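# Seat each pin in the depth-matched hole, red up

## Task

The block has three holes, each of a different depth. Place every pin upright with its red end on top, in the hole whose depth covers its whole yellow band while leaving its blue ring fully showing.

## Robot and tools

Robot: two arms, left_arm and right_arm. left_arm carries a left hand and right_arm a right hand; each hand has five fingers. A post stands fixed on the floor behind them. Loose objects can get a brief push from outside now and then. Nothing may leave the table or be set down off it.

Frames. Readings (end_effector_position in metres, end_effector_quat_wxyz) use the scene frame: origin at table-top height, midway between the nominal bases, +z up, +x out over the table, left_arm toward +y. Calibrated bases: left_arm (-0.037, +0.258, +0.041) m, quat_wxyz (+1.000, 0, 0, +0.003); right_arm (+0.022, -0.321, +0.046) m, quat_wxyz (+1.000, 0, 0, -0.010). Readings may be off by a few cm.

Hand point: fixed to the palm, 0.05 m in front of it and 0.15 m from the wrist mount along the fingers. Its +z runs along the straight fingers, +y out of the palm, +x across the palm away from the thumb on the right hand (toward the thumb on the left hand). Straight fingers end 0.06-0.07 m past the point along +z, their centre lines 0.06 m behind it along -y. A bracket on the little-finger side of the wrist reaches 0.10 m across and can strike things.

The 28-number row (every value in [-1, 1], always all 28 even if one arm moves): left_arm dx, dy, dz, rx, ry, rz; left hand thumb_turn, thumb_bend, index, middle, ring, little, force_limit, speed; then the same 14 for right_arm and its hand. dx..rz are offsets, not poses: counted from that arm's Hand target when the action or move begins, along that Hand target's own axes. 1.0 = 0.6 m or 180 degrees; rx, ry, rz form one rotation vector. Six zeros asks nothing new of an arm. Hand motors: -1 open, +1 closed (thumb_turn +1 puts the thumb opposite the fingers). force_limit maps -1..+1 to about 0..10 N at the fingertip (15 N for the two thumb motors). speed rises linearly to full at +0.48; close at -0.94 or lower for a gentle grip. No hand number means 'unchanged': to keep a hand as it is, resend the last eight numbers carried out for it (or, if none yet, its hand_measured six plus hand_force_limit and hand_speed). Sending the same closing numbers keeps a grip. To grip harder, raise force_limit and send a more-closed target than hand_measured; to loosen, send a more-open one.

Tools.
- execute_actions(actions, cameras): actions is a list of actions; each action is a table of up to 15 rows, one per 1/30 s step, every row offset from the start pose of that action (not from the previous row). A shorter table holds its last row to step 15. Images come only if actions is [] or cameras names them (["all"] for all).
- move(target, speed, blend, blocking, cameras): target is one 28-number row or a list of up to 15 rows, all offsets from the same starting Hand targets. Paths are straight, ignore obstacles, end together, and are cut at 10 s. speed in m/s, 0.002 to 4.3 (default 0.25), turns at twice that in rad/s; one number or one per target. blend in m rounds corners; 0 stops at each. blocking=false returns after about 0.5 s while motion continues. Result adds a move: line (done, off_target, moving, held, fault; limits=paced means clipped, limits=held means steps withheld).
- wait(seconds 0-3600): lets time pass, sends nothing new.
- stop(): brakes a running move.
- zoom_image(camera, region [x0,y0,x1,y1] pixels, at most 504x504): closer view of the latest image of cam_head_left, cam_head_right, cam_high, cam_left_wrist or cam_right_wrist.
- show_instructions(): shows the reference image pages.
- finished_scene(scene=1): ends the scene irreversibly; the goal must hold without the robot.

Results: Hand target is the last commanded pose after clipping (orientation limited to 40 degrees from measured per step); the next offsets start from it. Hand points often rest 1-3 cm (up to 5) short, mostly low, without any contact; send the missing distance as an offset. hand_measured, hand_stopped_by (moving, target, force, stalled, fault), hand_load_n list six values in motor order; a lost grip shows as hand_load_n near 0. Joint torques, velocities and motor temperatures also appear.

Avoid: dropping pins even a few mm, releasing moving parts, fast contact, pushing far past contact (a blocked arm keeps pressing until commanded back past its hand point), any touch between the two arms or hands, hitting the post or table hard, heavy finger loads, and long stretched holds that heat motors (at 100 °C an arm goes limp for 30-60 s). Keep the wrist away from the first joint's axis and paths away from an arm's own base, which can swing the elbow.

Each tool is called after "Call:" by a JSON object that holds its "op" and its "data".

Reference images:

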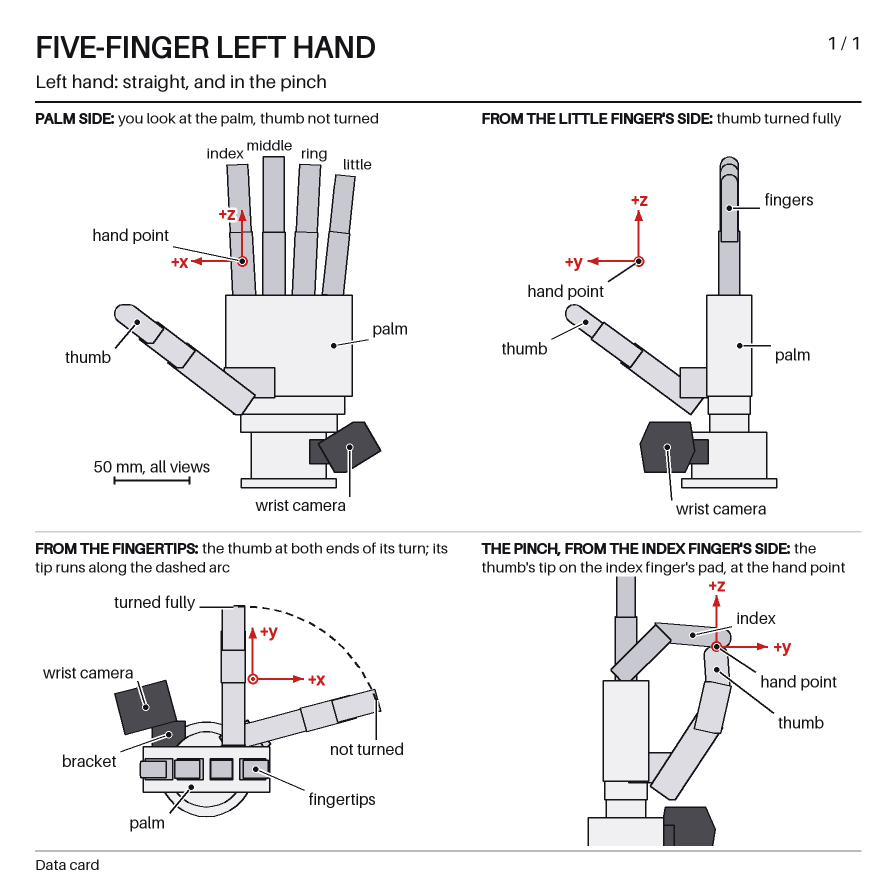

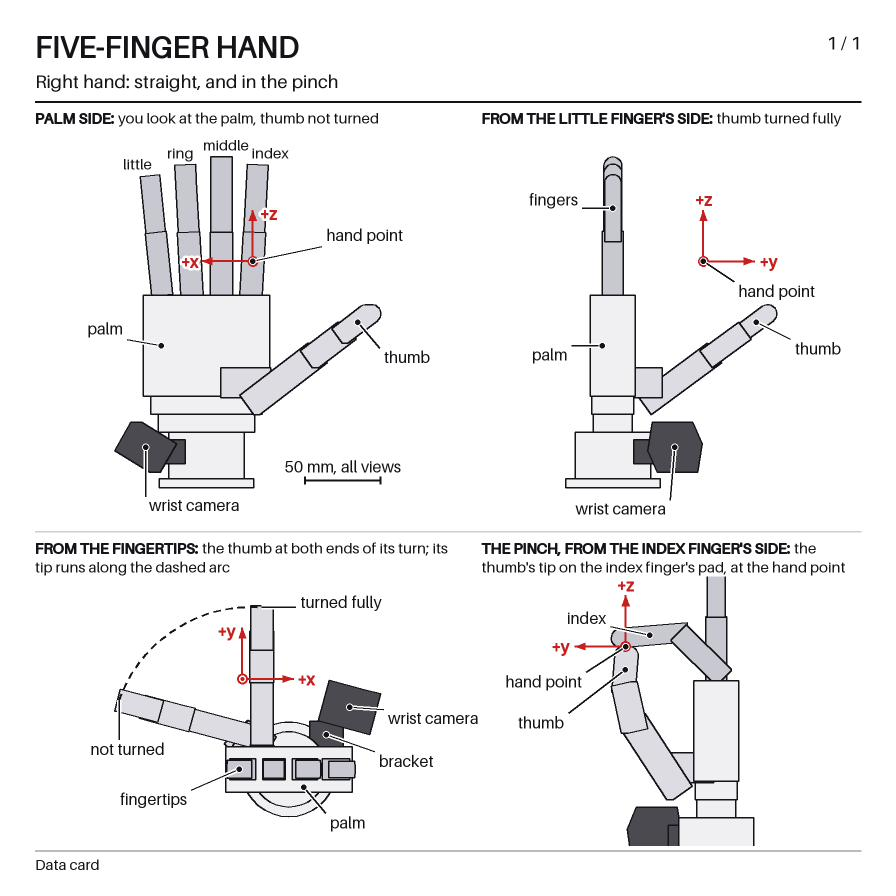

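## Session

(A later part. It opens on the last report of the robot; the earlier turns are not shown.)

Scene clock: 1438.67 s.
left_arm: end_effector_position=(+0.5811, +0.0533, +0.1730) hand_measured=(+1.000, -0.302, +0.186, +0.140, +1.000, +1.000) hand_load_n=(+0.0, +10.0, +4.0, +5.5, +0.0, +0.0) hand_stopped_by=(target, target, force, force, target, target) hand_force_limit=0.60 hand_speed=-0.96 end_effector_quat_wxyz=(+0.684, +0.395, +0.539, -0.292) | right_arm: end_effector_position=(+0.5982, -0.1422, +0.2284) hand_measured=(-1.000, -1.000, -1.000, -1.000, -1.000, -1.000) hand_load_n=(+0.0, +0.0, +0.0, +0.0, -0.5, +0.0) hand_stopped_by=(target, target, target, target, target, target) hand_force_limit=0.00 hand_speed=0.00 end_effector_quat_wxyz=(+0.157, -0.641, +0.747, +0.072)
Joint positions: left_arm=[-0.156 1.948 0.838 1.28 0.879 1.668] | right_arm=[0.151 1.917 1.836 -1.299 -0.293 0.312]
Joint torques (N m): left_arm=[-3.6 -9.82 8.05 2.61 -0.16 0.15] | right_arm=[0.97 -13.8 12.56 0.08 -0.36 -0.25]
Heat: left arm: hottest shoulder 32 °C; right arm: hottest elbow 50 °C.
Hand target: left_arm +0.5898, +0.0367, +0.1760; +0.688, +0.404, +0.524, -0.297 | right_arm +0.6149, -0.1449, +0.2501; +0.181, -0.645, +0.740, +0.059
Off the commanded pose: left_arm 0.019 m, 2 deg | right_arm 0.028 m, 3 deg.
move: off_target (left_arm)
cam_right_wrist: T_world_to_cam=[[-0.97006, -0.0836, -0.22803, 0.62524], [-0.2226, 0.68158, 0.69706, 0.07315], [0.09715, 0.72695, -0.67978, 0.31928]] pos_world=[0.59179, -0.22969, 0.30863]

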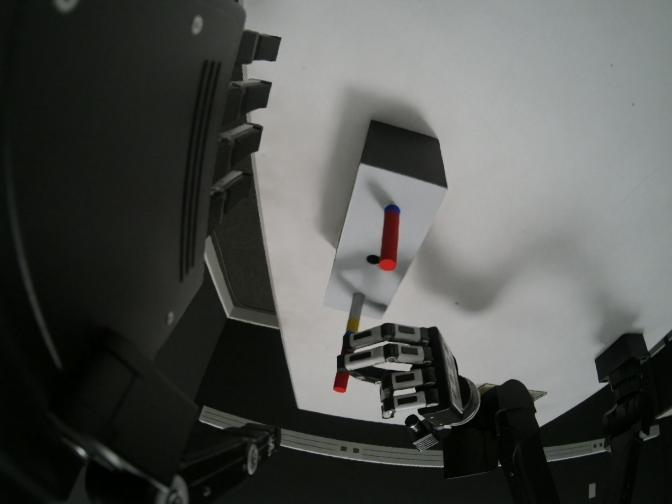

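Call:
{"op": "execute_actions", "data": {"actions": [], "cameras": ["cam_head_left","cam_head_right","cam_high"]}}

Call:
{"op": "zoom_image", "data": {"camera": "cam_head_left", "region": [370, 180, 470, 270]}}

Call:
{"op": "zoom_image", "data": {"camera": "cam_head_right", "region": [370, 180, 470, 270]}}

Call:
{"op": "zoom_image", "data": {"camera": "cam_high", "region": [460, 120, 540, 200]}}

Scene clock: 1440.30 s.
left_arm: end_effector_position=(+0.5811, +0.0533, +0.1730) hand_measured=(+1.000, -0.302, +0.186, +0.140, +1.000, +1.000) hand_load_n=(+0.0, +10.0, +4.5, +5.5, +0.0, +0.0) hand_stopped_by=(target, target, force, force, target, target) hand_force_limit=0.60 hand_speed=-0.96 end_effector_quat_wxyz=(+0.684, +0.395, +0.539, -0.292) | right_arm: end_effector_position=(+0.5982, -0.1422, +0.2284) hand_measured=(-1.000, -1.000, -1.000, -1.000, -1.000, -1.000) hand_load_n=(+0.0, +0.0, +0.0, +0.0, +0.0, +0.0) hand_stopped_by=(target, target, target, target, target, target) hand_force_limit=0.00 hand_speed=0.00 end_effector_quat_wxyz=(+0.157, -0.641, +0.747, +0.072)
Joint positions: left_arm=[-0.156 1.948 0.838 1.28 0.879 1.668] | right_arm=[0.151 1.917 1.836 -1.299 -0.293 0.312]
Joint velocities: within noise
Joint torques (N m): left_arm=[-3.66 -9.88 8.03 2.69 -0.19 0.19] | right_arm=[0.73 -13.8 12.49 0.09 -0.36 -0.22]
Motor temperatures (°C): left_arm=[27 32 29 23 22 20] | right_arm=[22 31 50 23 24 23]
Heat: left arm: hottest shoulder 32 °C; right arm: hottest elbow 50 °C.
Hand target: left_arm +0.5898, +0.0367, +0.1760; +0.688, +0.404, +0.524, -0.297 | right_arm +0.6149, -0.1449, +0.2501; +0.181, -0.645, +0.740, +0.059
Off the commanded pose: left_arm 0.019 m, 2 deg | right_arm 0.028 m, 3 deg.
Images, in order (width x height): cam_head_left 896x504, cam_head_right 896x504, cam_high 896x504.

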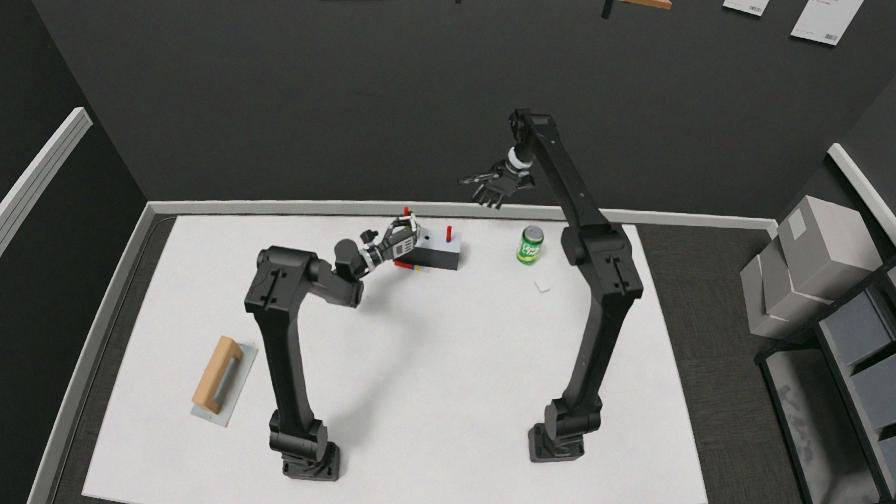

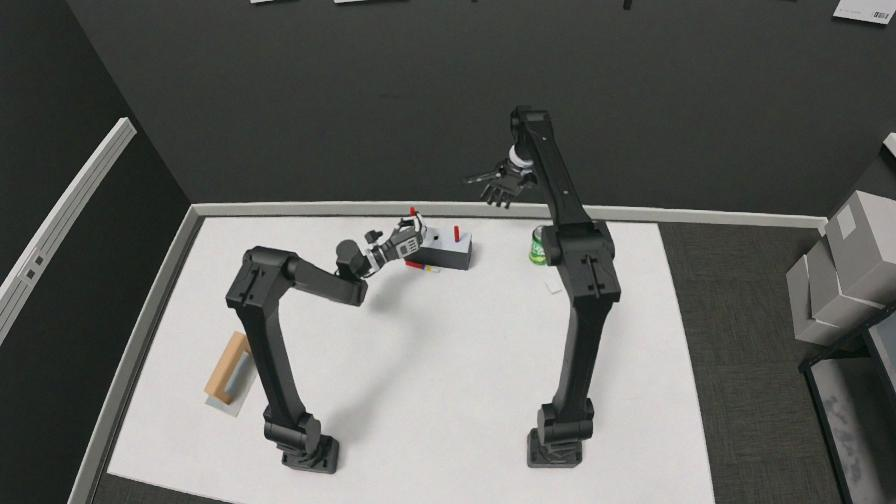

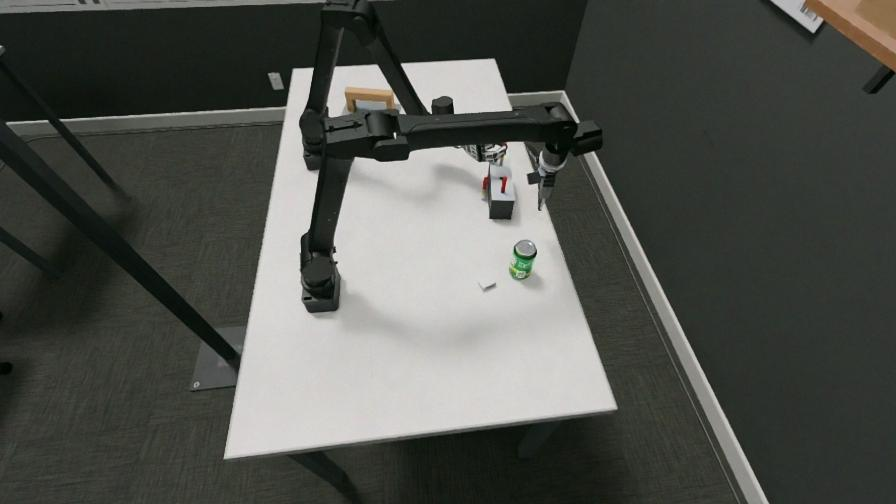

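Scaled by 5.040 from the camera's image (finer frame: 1280x720).

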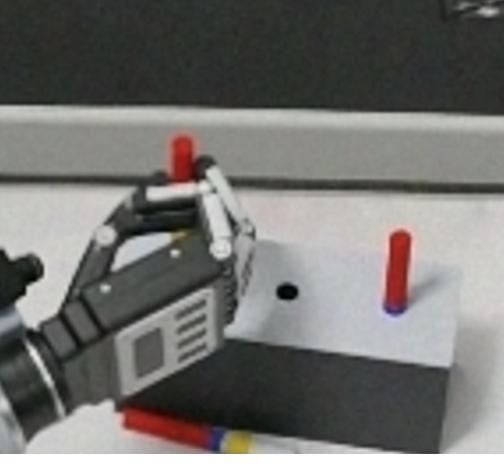

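Scaled by 5.040 from the camera's image (finer frame: 1280x720).

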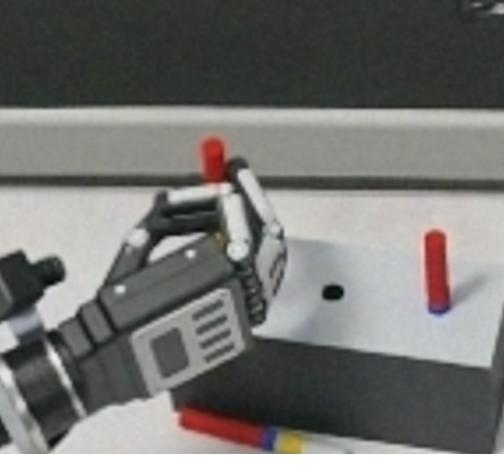

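Scaled by 6.300 from the camera's image (finer frame: 1280x720).

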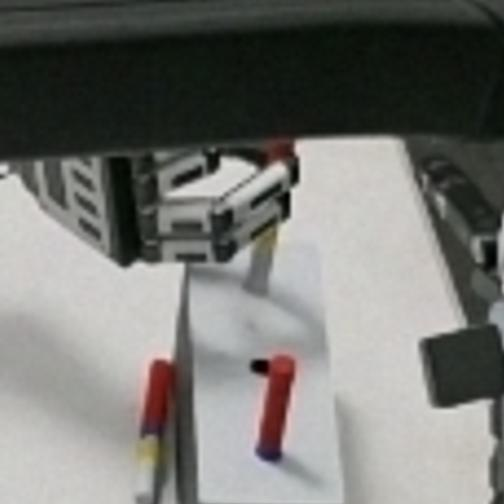

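Call:
{"op": "move", "data": {"target": [0.0123,-0.0050,-0.0018,0,0,0,1,-0.30,0.31,0.31,1,1,0.6,-0.96,0,0,0,0,0,0,-1,-1,-1,-1,-1,-1,0,0.0], "speed": 0.02}}

Call:
{"op": "move", "data": {"target": [0.0128,-0.0033,-0.0010,0,0,0,1,-0.30,0.31,0.31,1,1,0.6,-0.96,0,0,0,0,0,0,-1,-1,-1,-1,-1,-1,0,0.0], "speed": 0.02, "cameras": ["cam_right_wrist"]}}

Call:
{"op": "zoom_image", "data": {"camera": "cam_right_wrist", "region": [310, 270, 410, 420]}}

Scene clock: 1442.33 s.
left_arm: end_effector_position=(+0.5812, +0.0534, +0.1713) hand_measured=(+1.000, -0.302, +0.186, +0.140, +1.000, +1.000) hand_load_n=(-1.0, +10.0, +4.5, +5.5, +0.0, +0.0) hand_stopped_by=(target, target, force, force, target, target) hand_force_limit=0.60 hand_speed=-0.96 end_effector_quat_wxyz=(+0.689, +0.397, +0.533, -0.288) | right_arm: end_effector_position=(+0.5982, -0.1422, +0.2284) hand_measured=(-1.000, -1.000, -1.000, -1.000, -1.000, -1.000) hand_load_n=(+0.0, +0.0, +0.0, +0.0, +0.0, +0.0) hand_stopped_by=(target, target, target, target, target, target) hand_force_limit=0.00 hand_speed=0.00 end_effector_quat_wxyz=(+0.157, -0.641, +0.747, +0.072)
Joint positions: left_arm=[-0.156 1.963 0.84 1.307 0.879 1.674] | right_arm=[0.151 1.917 1.836 -1.299 -0.293 0.312]
Joint torques (N m): left_arm=[-3.43 -9.76 7.86 2.29 -0.18 0.11] | right_arm=[0.79 -13.74 12.55 0.05 -0.35 -0.25]
Heat: left arm: hottest shoulder 32 °C; right arm: hottest elbow 50 °C.
Hand target: left_arm +0.5888, +0.0362, +0.1680; +0.688, +0.404, +0.524, -0.297 | right_arm +0.6149, -0.1449, +0.2501; +0.181, -0.645, +0.740, +0.059
Off the commanded pose: left_arm 0.019 m, 2 deg | right_arm 0.028 m, 3 deg.
move: off_target (left_arm)

Scene clock: 1443.27 s.
left_arm: end_effector_position=(+0.5818, +0.0536, +0.1701) hand_measured=(+1.000, -0.302, +0.186, +0.140, +1.000, +1.000) hand_load_n=(-2.0, +9.0, +4.0, +4.5, +0.0, +0.0) hand_stopped_by=(target, target, force, force, target, target) hand_force_limit=0.60 hand_speed=-0.96 end_effector_quat_wxyz=(+0.695, +0.400, +0.526, -0.283) | right_arm: end_effector_position=(+0.5982, -0.1422, +0.2284) hand_measured=(-1.000, -1.000, -1.000, -1.000, -1.000, -1.000) hand_load_n=(+0.0, +0.0, +0.0, +0.0, +0.0, +0.0) hand_stopped_by=(target, target, target, target, target, target) hand_force_limit=0.00 hand_speed=0.00 end_effector_quat_wxyz=(+0.157, -0.641, +0.747, +0.072)
Joint positions: left_arm=[-0.156 1.979 0.843 1.333 0.878 1.681] | right_arm=[0.151 1.917 1.836 -1.299 -0.293 0.312]
Joint torques (N m): left_arm=[-3.66 -9.23 7.43 2.03 -0.2 0.03] | right_arm=[0.73 -13.86 12.6 0.05 -0.35 -0.23]
Heat: left arm: hottest shoulder 32 °C; right arm: hottest elbow 50 °C.
Hand target: left_arm +0.5890, +0.0359, +0.1601; +0.688, +0.404, +0.524, -0.297 | right_arm +0.6149, -0.1449, +0.2501; +0.181, -0.645, +0.740, +0.059
Off the commanded pose: left_arm 0.022 m, 2 deg | right_arm 0.028 m, 3 deg.
move: off_target (left_arm)
cam_right_wrist: T_world_to_cam=[[-0.97006, -0.0836, -0.22803, 0.62524], [-0.2226, 0.68158, 0.69706, 0.07315], [0.09715, 0.72695, -0.67978, 0.31928]] pos_world=[0.59179, -0.22969, 0.30863]

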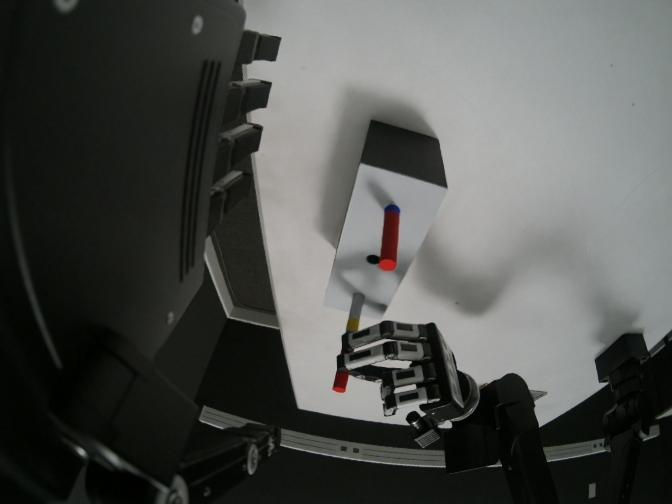

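Scaled by 3.360 from the camera's image (finer frame: 960x720).

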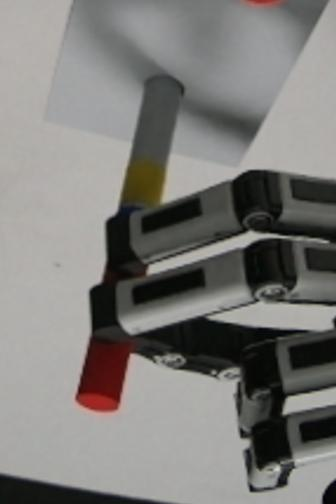

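Call:
{"op": "move", "data": {"target": [-0.0167,0.0045,-0.0055,0.0002,0.0079,-0.0138,1,-0.30,0.31,0.31,1,1,0.6,-0.96,0,0,0,0,0,0,-1,-1,-1,-1,-1,-1,0,0.0], "speed": 0.03, "cameras": ["cam_right_wrist"]}}

Call:
{"op": "zoom_image", "data": {"camera": "cam_right_wrist", "region": [310, 270, 410, 420]}}

Scene clock: 1446.40 s.
left_arm: end_effector_position=(+0.5828, +0.0533, +0.1708) hand_measured=(+1.000, -0.302, +0.186, +0.140, +1.000, +1.000) hand_load_n=(-3.0, +9.0, +5.5, +3.5, +0.0, +0.0) hand_stopped_by=(target, target, force, force, target, target) hand_force_limit=0.60 hand_speed=-0.96 end_effector_quat_wxyz=(+0.685, +0.398, +0.538, -0.288) | right_arm: end_effector_position=(+0.5982, -0.1422, +0.2284) hand_measured=(-1.000, -1.000, -1.000, -1.000, -1.000, -1.000) hand_load_n=(+0.0, +0.0, +0.0, +0.0, +0.0, +0.0) hand_stopped_by=(target, target, target, target, target, target) hand_force_limit=0.00 hand_speed=0.00 end_effector_quat_wxyz=(+0.157, -0.641, +0.747, +0.072)
Joint positions: left_arm=[-0.156 1.956 0.843 1.278 0.879 1.683] | right_arm=[0.151 1.917 1.836 -1.299 -0.293 0.312]
Joint torques (N m): left_arm=[-3.37 -12.22 6.64 0.88 0.01 -0.15] | right_arm=[0.85 -13.63 12.49 0.03 -0.35 -0.24]
Heat: left arm: hottest shoulder 32 °C; right arm: hottest elbow 50 °C.
Hand target: left_arm +0.5869, +0.0399, +0.1700; +0.675, +0.397, +0.541, -0.306 | right_arm +0.6149, -0.1449, +0.2501; +0.181, -0.645, +0.740, +0.059
Off the commanded pose: left_arm 0.014 m, 2 deg | right_arm 0.028 m, 3 deg.
move: off_target (left_arm)
cam_right_wrist: T_world_to_cam=[[-0.97006, -0.0836, -0.22803, 0.62524], [-0.2226, 0.68158, 0.69706, 0.07315], [0.09715, 0.72695, -0.67978, 0.31928]] pos_world=[0.59179, -0.22969, 0.30863]

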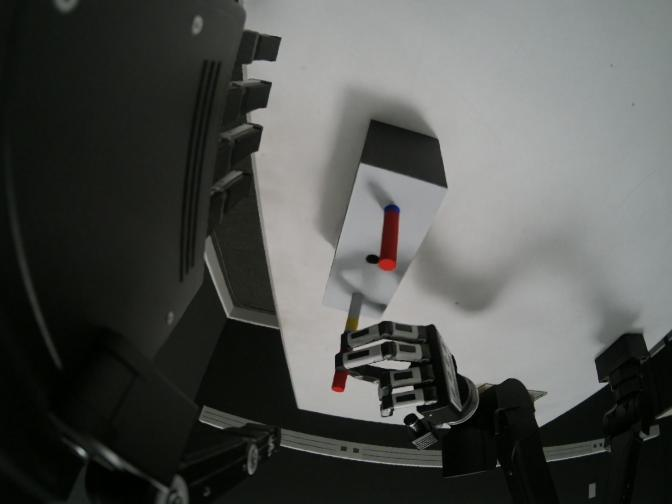

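Scaled by 3.360 from the camera's image (finer frame: 960x720).

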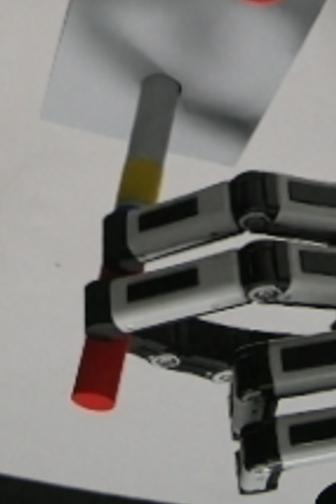

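Call:
{"op": "move", "data": {"target": [-0.0206,0.0000,-0.0005,0,0,0,1,-0.30,0.31,0.31,1,1,0.6,-0.96,0,0,0,0,0,0,-1,-1,-1,-1,-1,-1,0,0.0], "speed": 0.03, "cameras": ["cam_right_wrist"]}}

Call:
{"op": "zoom_image", "data": {"camera": "cam_right_wrist", "region": [310, 270, 410, 420]}}

Scene clock: 1449.70 s.
left_arm: end_effector_position=(+0.5833, +0.0532, +0.1723) hand_measured=(+1.000, -0.302, +0.186, +0.140, +1.000, +1.000) hand_load_n=(-1.5, +9.0, +5.5, +3.5, +0.0, +0.0) hand_stopped_by=(target, target, force, force, target, target) hand_force_limit=0.60 hand_speed=-0.96 end_effector_quat_wxyz=(+0.679, +0.396, +0.545, -0.291) | right_arm: end_effector_position=(+0.5982, -0.1422, +0.2284) hand_measured=(-1.000, -1.000, -1.000, -1.000, -1.000, -1.000) hand_load_n=(-0.5, +0.0, +0.0, +0.0, +0.0, +0.0) hand_stopped_by=(target, target, target, target, target, target) hand_force_limit=0.00 hand_speed=0.00 end_effector_quat_wxyz=(+0.157, -0.641, +0.747, +0.072)
Joint positions: left_arm=[-0.156 1.937 0.843 1.238 0.879 1.683] | right_arm=[0.151 1.917 1.836 -1.299 -0.293 0.312]
Joint torques (N m): left_arm=[-2.96 -12.69 5.89 1.47 0 -0.16] | right_arm=[0.79 -13.74 12.52 0.09 -0.36 -0.24]
Heat: left arm: hottest shoulder 32 °C; right arm: hottest elbow 50 °C.
Hand target: left_arm +0.5839, +0.0400, +0.1820; +0.675, +0.397, +0.541, -0.306 | right_arm +0.6149, -0.1449, +0.2501; +0.181, -0.645, +0.740, +0.059
Off the commanded pose: left_arm 0.016 m, 2 deg | right_arm 0.028 m, 3 deg.
move: off_target (left_arm)
cam_right_wrist: T_world_to_cam=[[-0.97006, -0.0836, -0.22803, 0.62524], [-0.2226, 0.68158, 0.69706, 0.07315], [0.09715, 0.72695, -0.67978, 0.31928]] pos_world=[0.59179, -0.22969, 0.30863]

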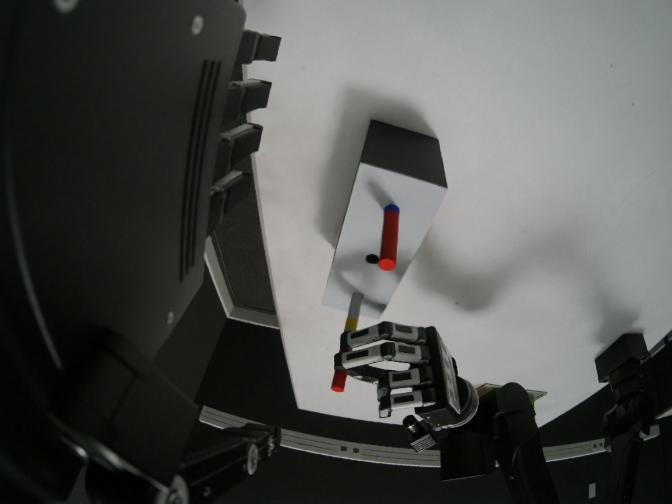

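Scaled by 3.360 from the camera's image (finer frame: 960x720).

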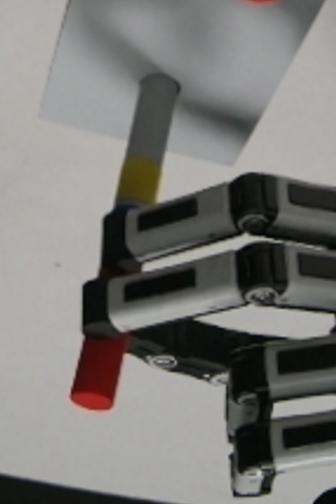

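Call:
{"op": "move", "data": {"target": [-0.0206,0.0000,-0.0005,0,0,0,1,-0.30,0.31,0.31,1,1,0.6,-0.96,0,0,0,0,0,0,-1,-1,-1,-1,-1,-1,0,0.0], "speed": 0.03, "cameras": ["cam_right_wrist"]}}

Call:
{"op": "zoom_image", "data": {"camera": "cam_right_wrist", "region": [310, 270, 410, 420]}}

Scene clock: 1451.23 s.
left_arm: end_effector_position=(+0.5829, +0.0530, +0.1731) hand_measured=(+1.000, -0.302, +0.186, +0.140, +1.000, +1.000) hand_load_n=(-0.5, +9.5, +6.0, +4.0, +0.5, +0.0) hand_stopped_by=(target, target, force, force, target, target) hand_force_limit=0.60 hand_speed=-0.96 end_effector_quat_wxyz=(+0.670, +0.390, +0.556, -0.300) | right_arm: end_effector_position=(+0.5982, -0.1422, +0.2284) hand_measured=(-1.000, -1.000, -1.000, -1.000, -1.000, -1.000) hand_load_n=(+0.0, +0.0, +0.0, +0.0, +0.0, +0.0) hand_stopped_by=(target, target, target, target, target, target) hand_force_limit=0.00 hand_speed=0.00 end_effector_quat_wxyz=(+0.157, -0.641, +0.747, +0.072)
Joint positions: left_arm=[-0.156 1.917 0.841 1.198 0.879 1.666] | right_arm=[0.151 1.917 1.836 -1.299 -0.293 0.312]
Joint torques (N m): left_arm=[-2.73 -14.15 5.55 1.99 -0.01 -0.03] | right_arm=[0.67 -13.74 12.53 0.02 -0.36 -0.25]
Heat: left arm: hottest shoulder 32 °C; right arm: hottest elbow 50 °C.
Hand target: left_arm +0.5810, +0.0401, +0.1940; +0.675, +0.397, +0.541, -0.306 | right_arm +0.6149, -0.1449, +0.2501; +0.181, -0.645, +0.740, +0.059
Off the commanded pose: left_arm 0.025 m, 2 deg | right_arm 0.028 m, 3 deg.
move: off_target (left_arm)
cam_right_wrist: T_world_to_cam=[[-0.97006, -0.0836, -0.22803, 0.62524], [-0.2226, 0.68158, 0.69706, 0.07315], [0.09715, 0.72695, -0.67978, 0.31928]] pos_world=[0.59179, -0.22969, 0.30863]

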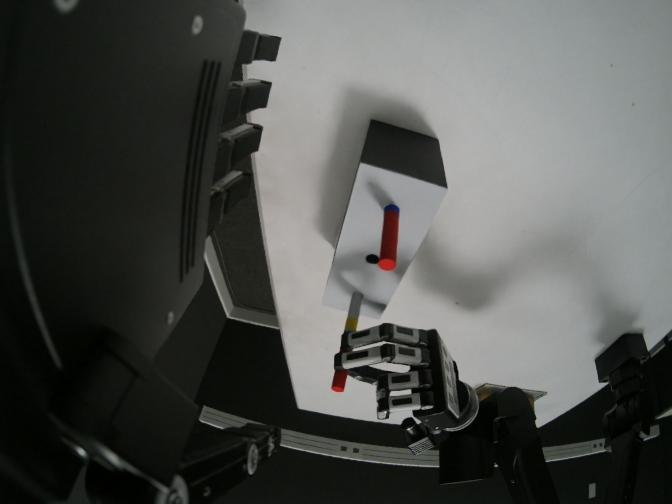

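Scaled by 3.360 from the camera's image (finer frame: 960x720).

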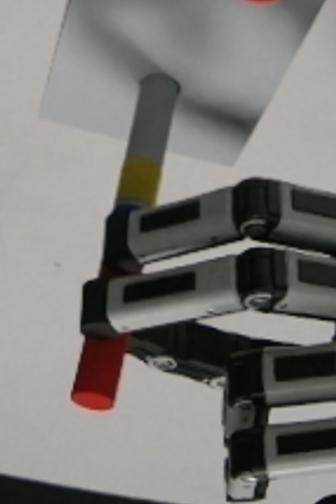

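Call:
{"op": "move", "data": {"target": [-0.0015,-0.0056,-0.0032,0,0,0,1,-0.30,0.31,0.31,1,1,0.6,-0.96,0,0,0,0,0,0,-1,-1,-1,-1,-1,-1,0,0.0], "speed": 0.03, "cameras": ["cam_right_wrist"]}}

Call:
{"op": "zoom_image", "data": {"camera": "cam_right_wrist", "region": [310, 270, 410, 420]}}

Scene clock: 1452.87 s.
left_arm: end_effector_position=(+0.5813, +0.0531, +0.1728) hand_measured=(+1.000, -0.302, +0.186, +0.140, +1.000, +1.000) hand_load_n=(-0.5, +9.5, +6.0, +6.0, +0.0, +0.0) hand_stopped_by=(target, target, force, force, target, target) hand_force_limit=0.60 hand_speed=-0.96 end_effector_quat_wxyz=(+0.669, +0.388, +0.558, -0.302) | right_arm: end_effector_position=(+0.5982, -0.1422, +0.2284) hand_measured=(-1.000, -1.000, -1.000, -1.000, -1.000, -1.000) hand_load_n=(+0.0, -0.5, +0.0, +0.0, +0.0, +0.0) hand_stopped_by=(target, target, target, target, target, target) hand_force_limit=0.00 hand_speed=0.00 end_effector_quat_wxyz=(+0.157, -0.641, +0.747, +0.072)
Joint positions: left_arm=[-0.156 1.914 0.837 1.198 0.879 1.661] | right_arm=[0.151 1.917 1.836 -1.299 -0.293 0.312]
Joint torques (N m): left_arm=[-3.08 -14.21 4.98 2.3 -0.06 0.04] | right_arm=[0.91 -13.98 12.49 0.03 -0.36 -0.23]
Heat: left arm: hottest shoulder 32 °C; right arm: hottest elbow 50 °C.
Hand target: left_arm +0.5770, +0.0401, +0.1940; +0.675, +0.397, +0.541, -0.306 | right_arm +0.6149, -0.1449, +0.2501; +0.181, -0.645, +0.740, +0.059
Off the commanded pose: left_arm 0.025 m, 2 deg | right_arm 0.028 m, 3 deg.
move: off_target (left_arm)
cam_right_wrist: T_world_to_cam=[[-0.97006, -0.0836, -0.22803, 0.62524], [-0.2226, 0.68158, 0.69706, 0.07315], [0.09715, 0.72695, -0.67978, 0.31928]] pos_world=[0.59179, -0.22969, 0.30863]

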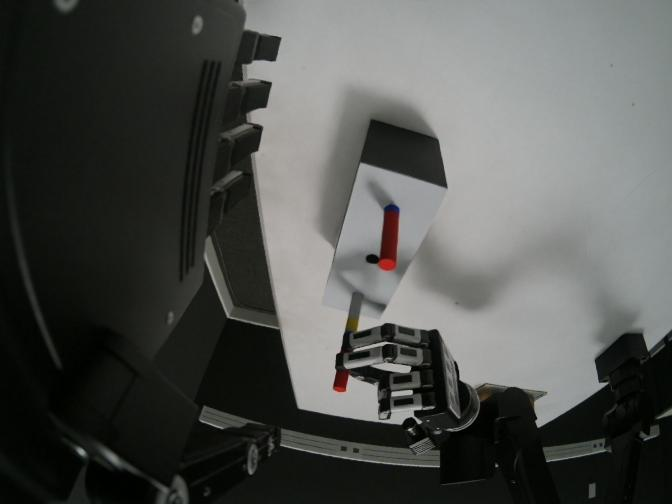

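Scaled by 3.360 from the camera's image (finer frame: 960x720).

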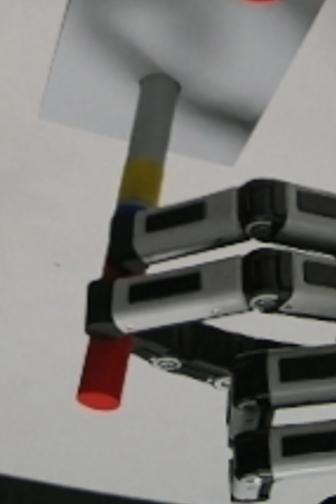

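Call:
{"op": "move", "data": {"target": [-0.0010,-0.0042,-0.0024,0,0,0,1,-0.30,0.31,0.31,1,1,0.6,-0.96,0,0,0,0,0,0,-1,-1,-1,-1,-1,-1,0,0.0], "speed": 0.03, "cameras": ["cam_right_wrist"]}}

Call:
{"op": "zoom_image", "data": {"camera": "cam_right_wrist", "region": [310, 270, 410, 420]}}

Scene clock: 1453.93 s.
left_arm: end_effector_position=(+0.5790, +0.0538, +0.1723) hand_measured=(+1.000, -0.302, +0.186, +0.140, +1.000, +1.000) hand_load_n=(+0.0, +8.5, +7.0, +5.5, +0.0, +0.0) hand_stopped_by=(target, target, force, force, target, target) hand_force_limit=0.60 hand_speed=-0.96 end_effector_quat_wxyz=(+0.668, +0.387, +0.559, -0.302) | right_arm: end_effector_position=(+0.5982, -0.1422, +0.2284) hand_measured=(-1.000, -1.000, -1.000, -1.000, -1.000, -1.000) hand_load_n=(+0.0, +0.0, +0.0, +0.0, +0.0, +0.0) hand_stopped_by=(target, target, target, target, target, target) hand_force_limit=0.00 hand_speed=0.00 end_effector_quat_wxyz=(+0.157, -0.641, +0.747, +0.072)
Joint positions: left_arm=[-0.156 1.91 0.829 1.198 0.878 1.661] | right_arm=[0.151 1.917 1.836 -1.299 -0.293 0.312]
Joint torques (N m): left_arm=[-3.31 -14.56 5 2.44 -0.06 0.03] | right_arm=[1.14 -13.92 12.48 0.08 -0.36 -0.24]
Heat: left arm: hottest shoulder 32 °C; right arm: hottest elbow 50 °C.
Hand target: left_arm +0.5740, +0.0400, +0.1939; +0.675, +0.397, +0.541, -0.306 | right_arm +0.6149, -0.1449, +0.2501; +0.181, -0.645, +0.740, +0.059
Off the commanded pose: left_arm 0.026 m, 2 deg | right_arm 0.028 m, 3 deg.
move: off_target (left_arm)
cam_right_wrist: T_world_to_cam=[[-0.97006, -0.0836, -0.22803, 0.62524], [-0.2226, 0.68158, 0.69706, 0.07315], [0.09715, 0.72695, -0.67978, 0.31928]] pos_world=[0.59179, -0.22969, 0.30863]

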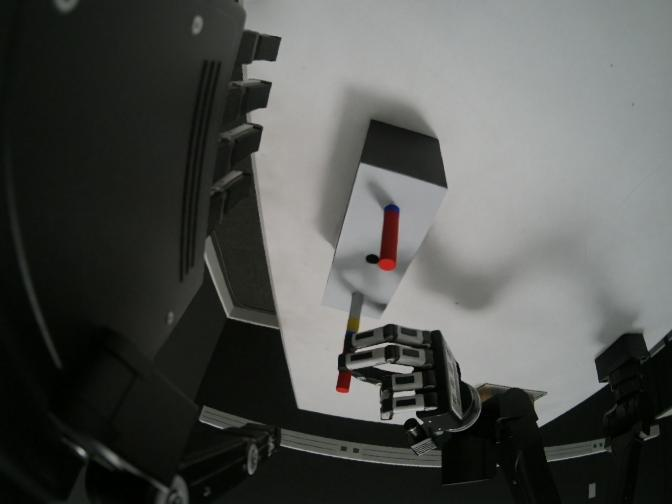

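Scaled by 3.360 from the camera's image (finer frame: 960x720).

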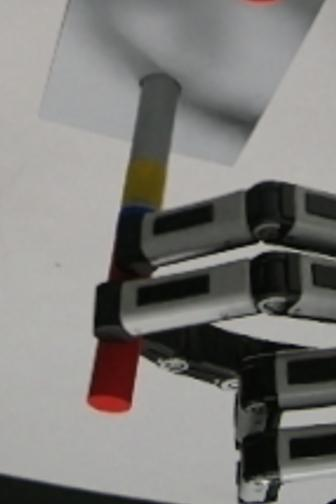

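Call:
{"op": "move", "data": {"target": [0.0227,-0.0048,-0.0023,0,0,0,1,-0.30,0.31,0.31,1,1,0.6,-0.96,0,0,0,0,0,0,-1,-1,-1,-1,-1,-1,0,0.0], "speed": 0.03}}

Call:
{"op": "move", "data": {"target": [0.0097,-0.0021,-0.0010,0,0,0,1,-0.30,0.31,0.31,1,1,0.6,-0.96,0,0,0,0,0,0,-1,-1,-1,-1,-1,-1,0,0.0], "speed": 0.03, "cameras": ["cam_right_wrist"]}}

Call:
{"op": "zoom_image", "data": {"camera": "cam_right_wrist", "region": [310, 270, 410, 420]}}

Scene clock: 1455.53 s.
left_arm: end_effector_position=(+0.5790, +0.0537, +0.1724) hand_measured=(+1.000, -0.302, +0.186, +0.140, +1.000, +1.000) hand_load_n=(+0.0, +9.0, +7.0, +6.0, +0.0, +0.0) hand_stopped_by=(target, target, force, force, target, target) hand_force_limit=0.60 hand_speed=-0.96 end_effector_quat_wxyz=(+0.669, +0.387, +0.558, -0.302) | right_arm: end_effector_position=(+0.5982, -0.1422, +0.2284) hand_measured=(-1.000, -1.000, -1.000, -1.000, -1.000, -1.000) hand_load_n=(+0.0, +0.0, +0.0, +0.5, +0.0, +0.0) hand_stopped_by=(target, target, target, target, target, target) hand_force_limit=0.00 hand_speed=0.00 end_effector_quat_wxyz=(+0.157, -0.641, +0.747, +0.072)
Joint positions: left_arm=[-0.156 1.911 0.829 1.203 0.878 1.66] | right_arm=[0.151 1.917 1.836 -1.299 -0.293 0.312]
Joint torques (N m): left_arm=[-3.19 -11.63 4.77 3.75 -0.06 0.05] | right_arm=[0.62 -13.74 12.55 0.09 -0.35 -0.24]
Heat: left arm: hottest shoulder 32 °C; right arm: hottest elbow 50 °C.
Hand target: left_arm +0.5740, +0.0400, +0.1799; +0.675, +0.397, +0.541, -0.306 | right_arm +0.6149, -0.1449, +0.2501; +0.181, -0.645, +0.740, +0.059
Off the commanded pose: left_arm 0.016 m, 2 deg | right_arm 0.028 m, 3 deg.
move: off_target (left_arm)

Scene clock: 1456.33 s.
left_arm: end_effector_position=(+0.5788, +0.0537, +0.1720) hand_measured=(+1.000, -0.302, +0.186, +0.140, +1.000, +1.000) hand_load_n=(+0.0, +9.0, +6.0, +6.0, +0.0, +0.0) hand_stopped_by=(target, target, force, force, target, target) hand_force_limit=0.60 hand_speed=-0.96 end_effector_quat_wxyz=(+0.672, +0.388, +0.554, -0.301) | right_arm: end_effector_position=(+0.5982, -0.1422, +0.2284) hand_measured=(-1.000, -1.000, -1.000, -1.000, -1.000, -1.000) hand_load_n=(+0.0, +0.0, +0.0, +0.0, +0.0, +0.0) hand_stopped_by=(target, target, target, target, target, target) hand_force_limit=0.00 hand_speed=0.00 end_effector_quat_wxyz=(+0.157, -0.641, +0.747, +0.072)
Joint positions: left_arm=[-0.156 1.921 0.829 1.224 0.878 1.658] | right_arm=[0.151 1.917 1.836 -1.299 -0.293 0.312]
Joint torques (N m): left_arm=[-3.31 -10.87 4.57 3.52 -0.1 0.06] | right_arm=[0.85 -13.8 12.52 0.12 -0.33 -0.23]
Heat: left arm: hottest shoulder 32 °C; right arm: hottest elbow 50 °C.
Hand target: left_arm +0.5740, +0.0400, +0.1740; +0.675, +0.397, +0.541, -0.306 | right_arm +0.6149, -0.1449, +0.2501; +0.181, -0.645, +0.740, +0.059
Off the commanded pose: left_arm 0.015 m, 2 deg | right_arm 0.028 m, 3 deg.
move: off_target (left_arm)
cam_right_wrist: T_world_to_cam=[[-0.97006, -0.0836, -0.22803, 0.62524], [-0.2226, 0.68158, 0.69706, 0.07315], [0.09715, 0.72695, -0.67978, 0.31928]] pos_world=[0.59179, -0.22969, 0.30863]

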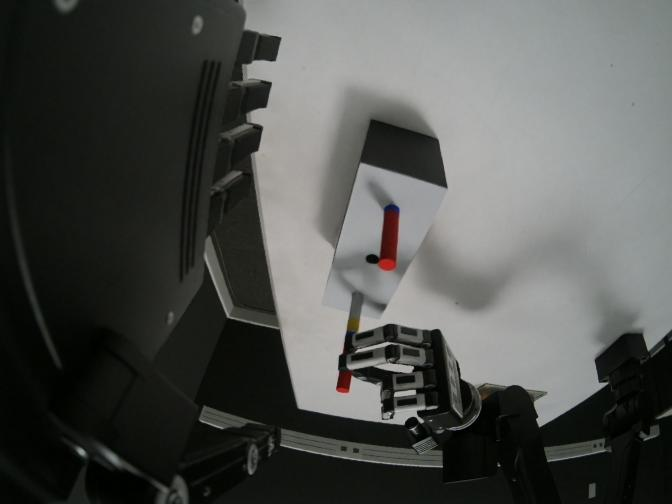

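Scaled by 3.360 from the camera's image (finer frame: 960x720).

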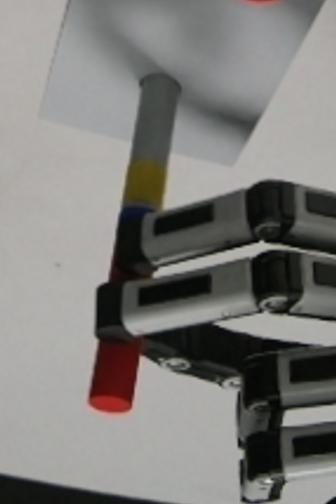

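Call:
{"op": "move", "data": {"target": [0.0130,-0.0027,-0.0013,0,0,0,1,-0.30,0.31,0.31,1,1,0.6,-0.96,0,0,0,0,0,0,-1,-1,-1,-1,-1,-1,0,0.0], "speed": 0.03, "cameras": ["cam_right_wrist"]}}

Call:
{"op": "zoom_image", "data": {"camera": "cam_right_wrist", "region": [310, 270, 410, 420]}}

Scene clock: 1457.60 s.
left_arm: end_effector_position=(+0.5786, +0.0538, +0.1721) hand_measured=(+1.000, -0.302, +0.186, +0.140, +1.000, +1.000) hand_load_n=(+0.0, +9.5, +5.0, +5.5, +0.0, +0.0) hand_stopped_by=(target, target, force, force, target, target) hand_force_limit=0.60 hand_speed=-0.96 end_effector_quat_wxyz=(+0.678, +0.390, +0.547, -0.297) | right_arm: end_effector_position=(+0.5982, -0.1422, +0.2284) hand_measured=(-1.000, -1.000, -1.000, -1.000, -1.000, -1.000) hand_load_n=(+0.0, +0.0, +0.0, +0.0, +0.0, +0.0) hand_stopped_by=(target, target, target, target, target, target) hand_force_limit=0.00 hand_speed=0.00 end_effector_quat_wxyz=(+0.157, -0.641, +0.747, +0.072)
Joint positions: left_arm=[-0.156 1.933 0.829 1.255 0.878 1.66] | right_arm=[0.151 1.917 1.836 -1.299 -0.293 0.312]
Joint torques (N m): left_arm=[-3.49 -10.4 4.57 3.14 -0.07 0.06] | right_arm=[0.73 -13.63 12.53 0.08 -0.35 -0.24]
Heat: left arm: hottest shoulder 32 °C; right arm: hottest elbow 50 °C.
Hand target: left_arm +0.5740, +0.0400, +0.1659; +0.675, +0.397, +0.541, -0.306 | right_arm +0.6149, -0.1449, +0.2501; +0.181, -0.645, +0.740, +0.059
Off the commanded pose: left_arm 0.016 m, 1 deg | right_arm 0.028 m, 3 deg.
move: off_target (left_arm)
cam_right_wrist: T_world_to_cam=[[-0.97006, -0.0836, -0.22803, 0.62524], [-0.2226, 0.68158, 0.69706, 0.07315], [0.09715, 0.72695, -0.67978, 0.31928]] pos_world=[0.59179, -0.22969, 0.30863]

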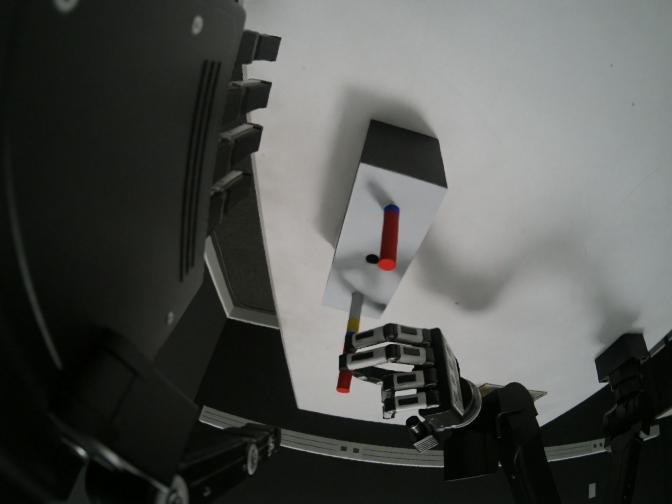

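Scaled by 3.360 from the camera's image (finer frame: 960x720).

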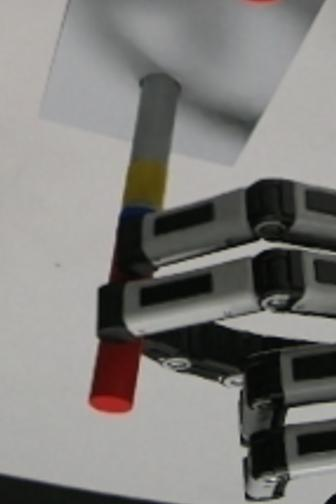

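Call:
{"op": "execute_actions", "data": {"actions": [], "cameras": ["cam_head_left","cam_head_right","cam_high","cam_left_wrist"]}}

Call:
{"op": "zoom_image", "data": {"camera": "cam_head_left", "region": [380, 190, 440, 250]}}

Call:
{"op": "zoom_image", "data": {"camera": "cam_head_right", "region": [380, 190, 440, 250]}}

Call:
{"op": "zoom_image", "data": {"camera": "cam_high", "region": [485, 125, 535, 175]}}

Scene clock: 1459.30 s.
left_arm: end_effector_position=(+0.5786, +0.0538, +0.1721) hand_measured=(+1.000, -0.302, +0.186, +0.140, +1.000, +1.000) hand_load_n=(+0.0, +9.5, +5.0, +6.0, +0.0, +0.0) hand_stopped_by=(target, target, force, force, target, target) hand_force_limit=0.60 hand_speed=-0.96 end_effector_quat_wxyz=(+0.678, +0.390, +0.547, -0.297) | right_arm: end_effector_position=(+0.5982, -0.1422, +0.2284) hand_measured=(-1.000, -1.000, -1.000, -1.000, -1.000, -1.000) hand_load_n=(-0.5, +0.0, +0.0, +0.0, +0.0, +0.0) hand_stopped_by=(target, target, target, target, target, target) hand_force_limit=0.00 hand_speed=0.00 end_effector_quat_wxyz=(+0.157, -0.641, +0.747, +0.072)
Joint positions: left_arm=[-0.156 1.933 0.829 1.255 0.878 1.66] | right_arm=[0.151 1.917 1.836 -1.299 -0.293 0.312]
Joint velocities: within noise
Joint torques (N m): left_arm=[-3.43 -10.58 4.6 3.12 -0.1 0.03] | right_arm=[0.79 -13.74 12.57 0.1 -0.36 -0.24]
Motor temperatures (°C): left_arm=[27 32 28 23 22 20] | right_arm=[22 31 50 23 24 23]
Heat: left arm: hottest shoulder 32 °C; right arm: hottest elbow 50 °C.
Hand target: left_arm +0.5740, +0.0400, +0.1659; +0.675, +0.397, +0.541, -0.306 | right_arm +0.6149, -0.1449, +0.2501; +0.181, -0.645, +0.740, +0.059
Off the commanded pose: left_arm 0.016 m, 1 deg | right_arm 0.028 m, 3 deg.
camera_calibration:
cam_left_wrist: T_world_to_cam=[[-0.70646, -0.50169, -0.49922, 0.52741], [0.14162, 0.59089, -0.79423, 0.02044], [0.69344, -0.63179, -0.34639, -0.19026]] pos_world=[0.50164, 0.13232, 0.21362]
Images, in order (width x height): cam_head_left 896x504, cam_head_right 896x504, cam_high 896x504, cam_left_wrist 672x504.

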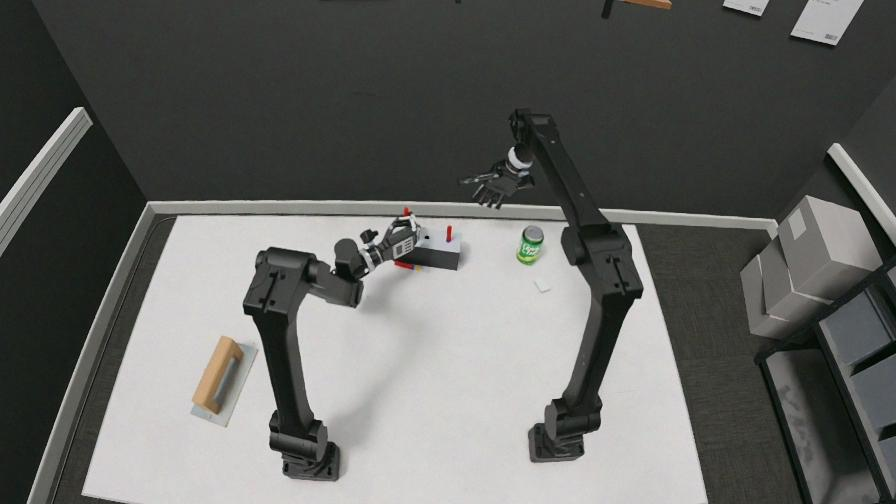

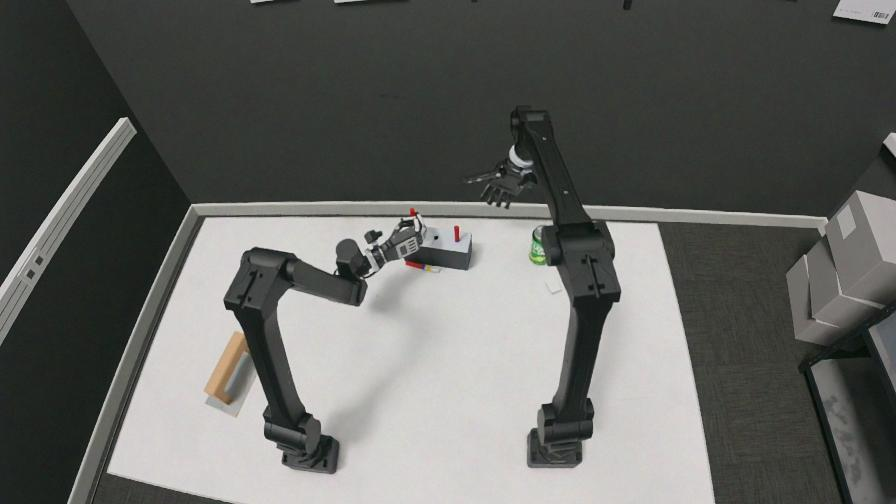

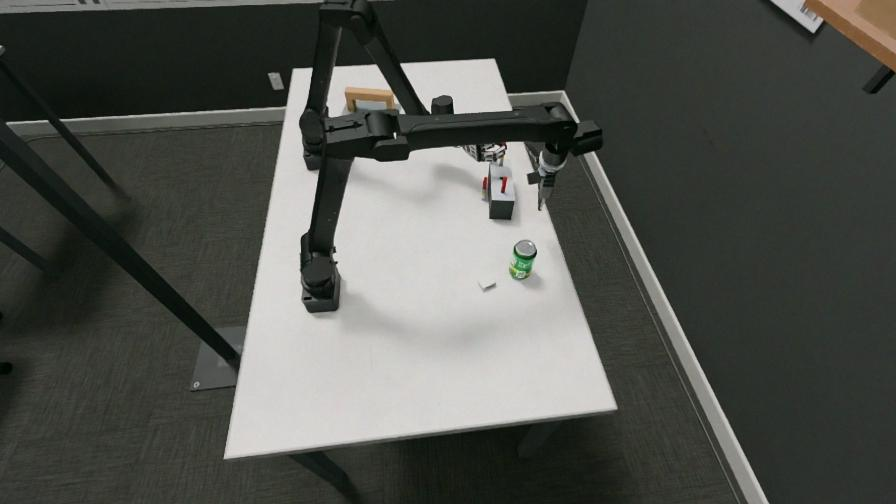

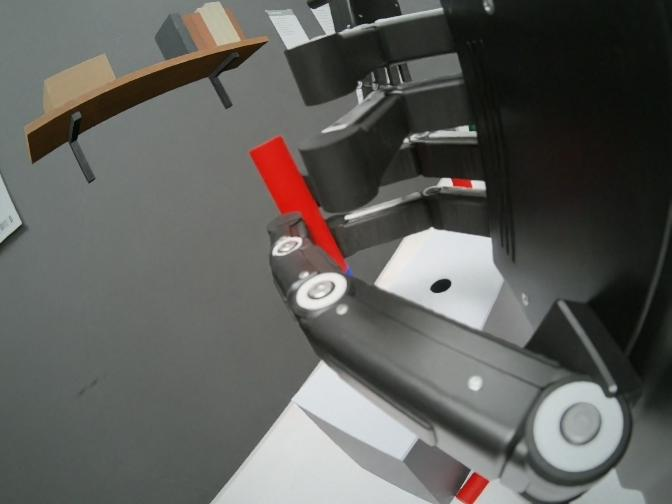

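Scaled by 8.400 from the camera's image (finer frame: 1280x720).

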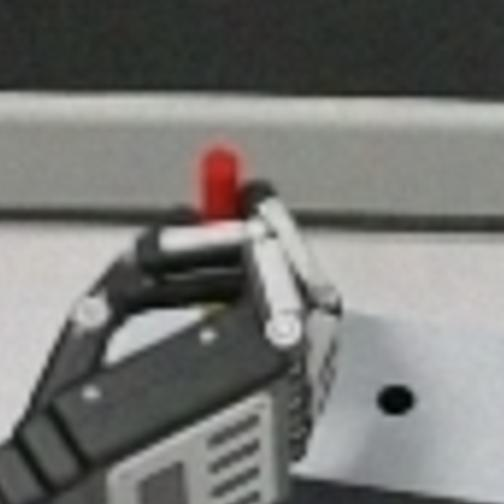

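Scaled by 8.400 from the camera's image (finer frame: 1280x720).

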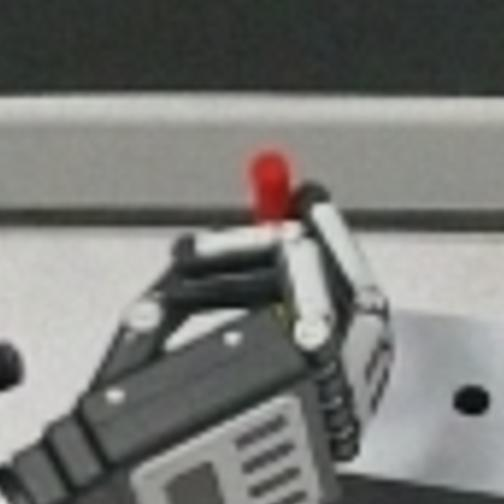

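Scaled by 10.080 from the camera's image (finer frame: 1280x720).

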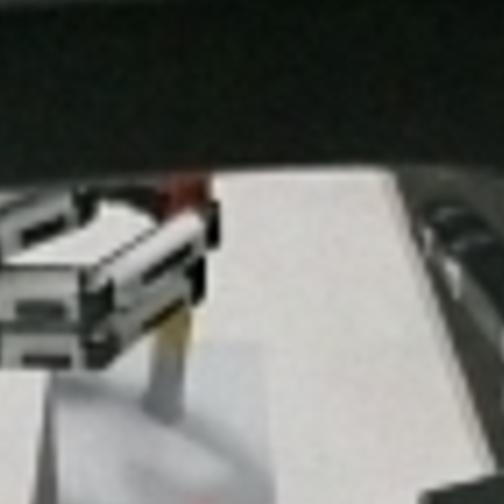

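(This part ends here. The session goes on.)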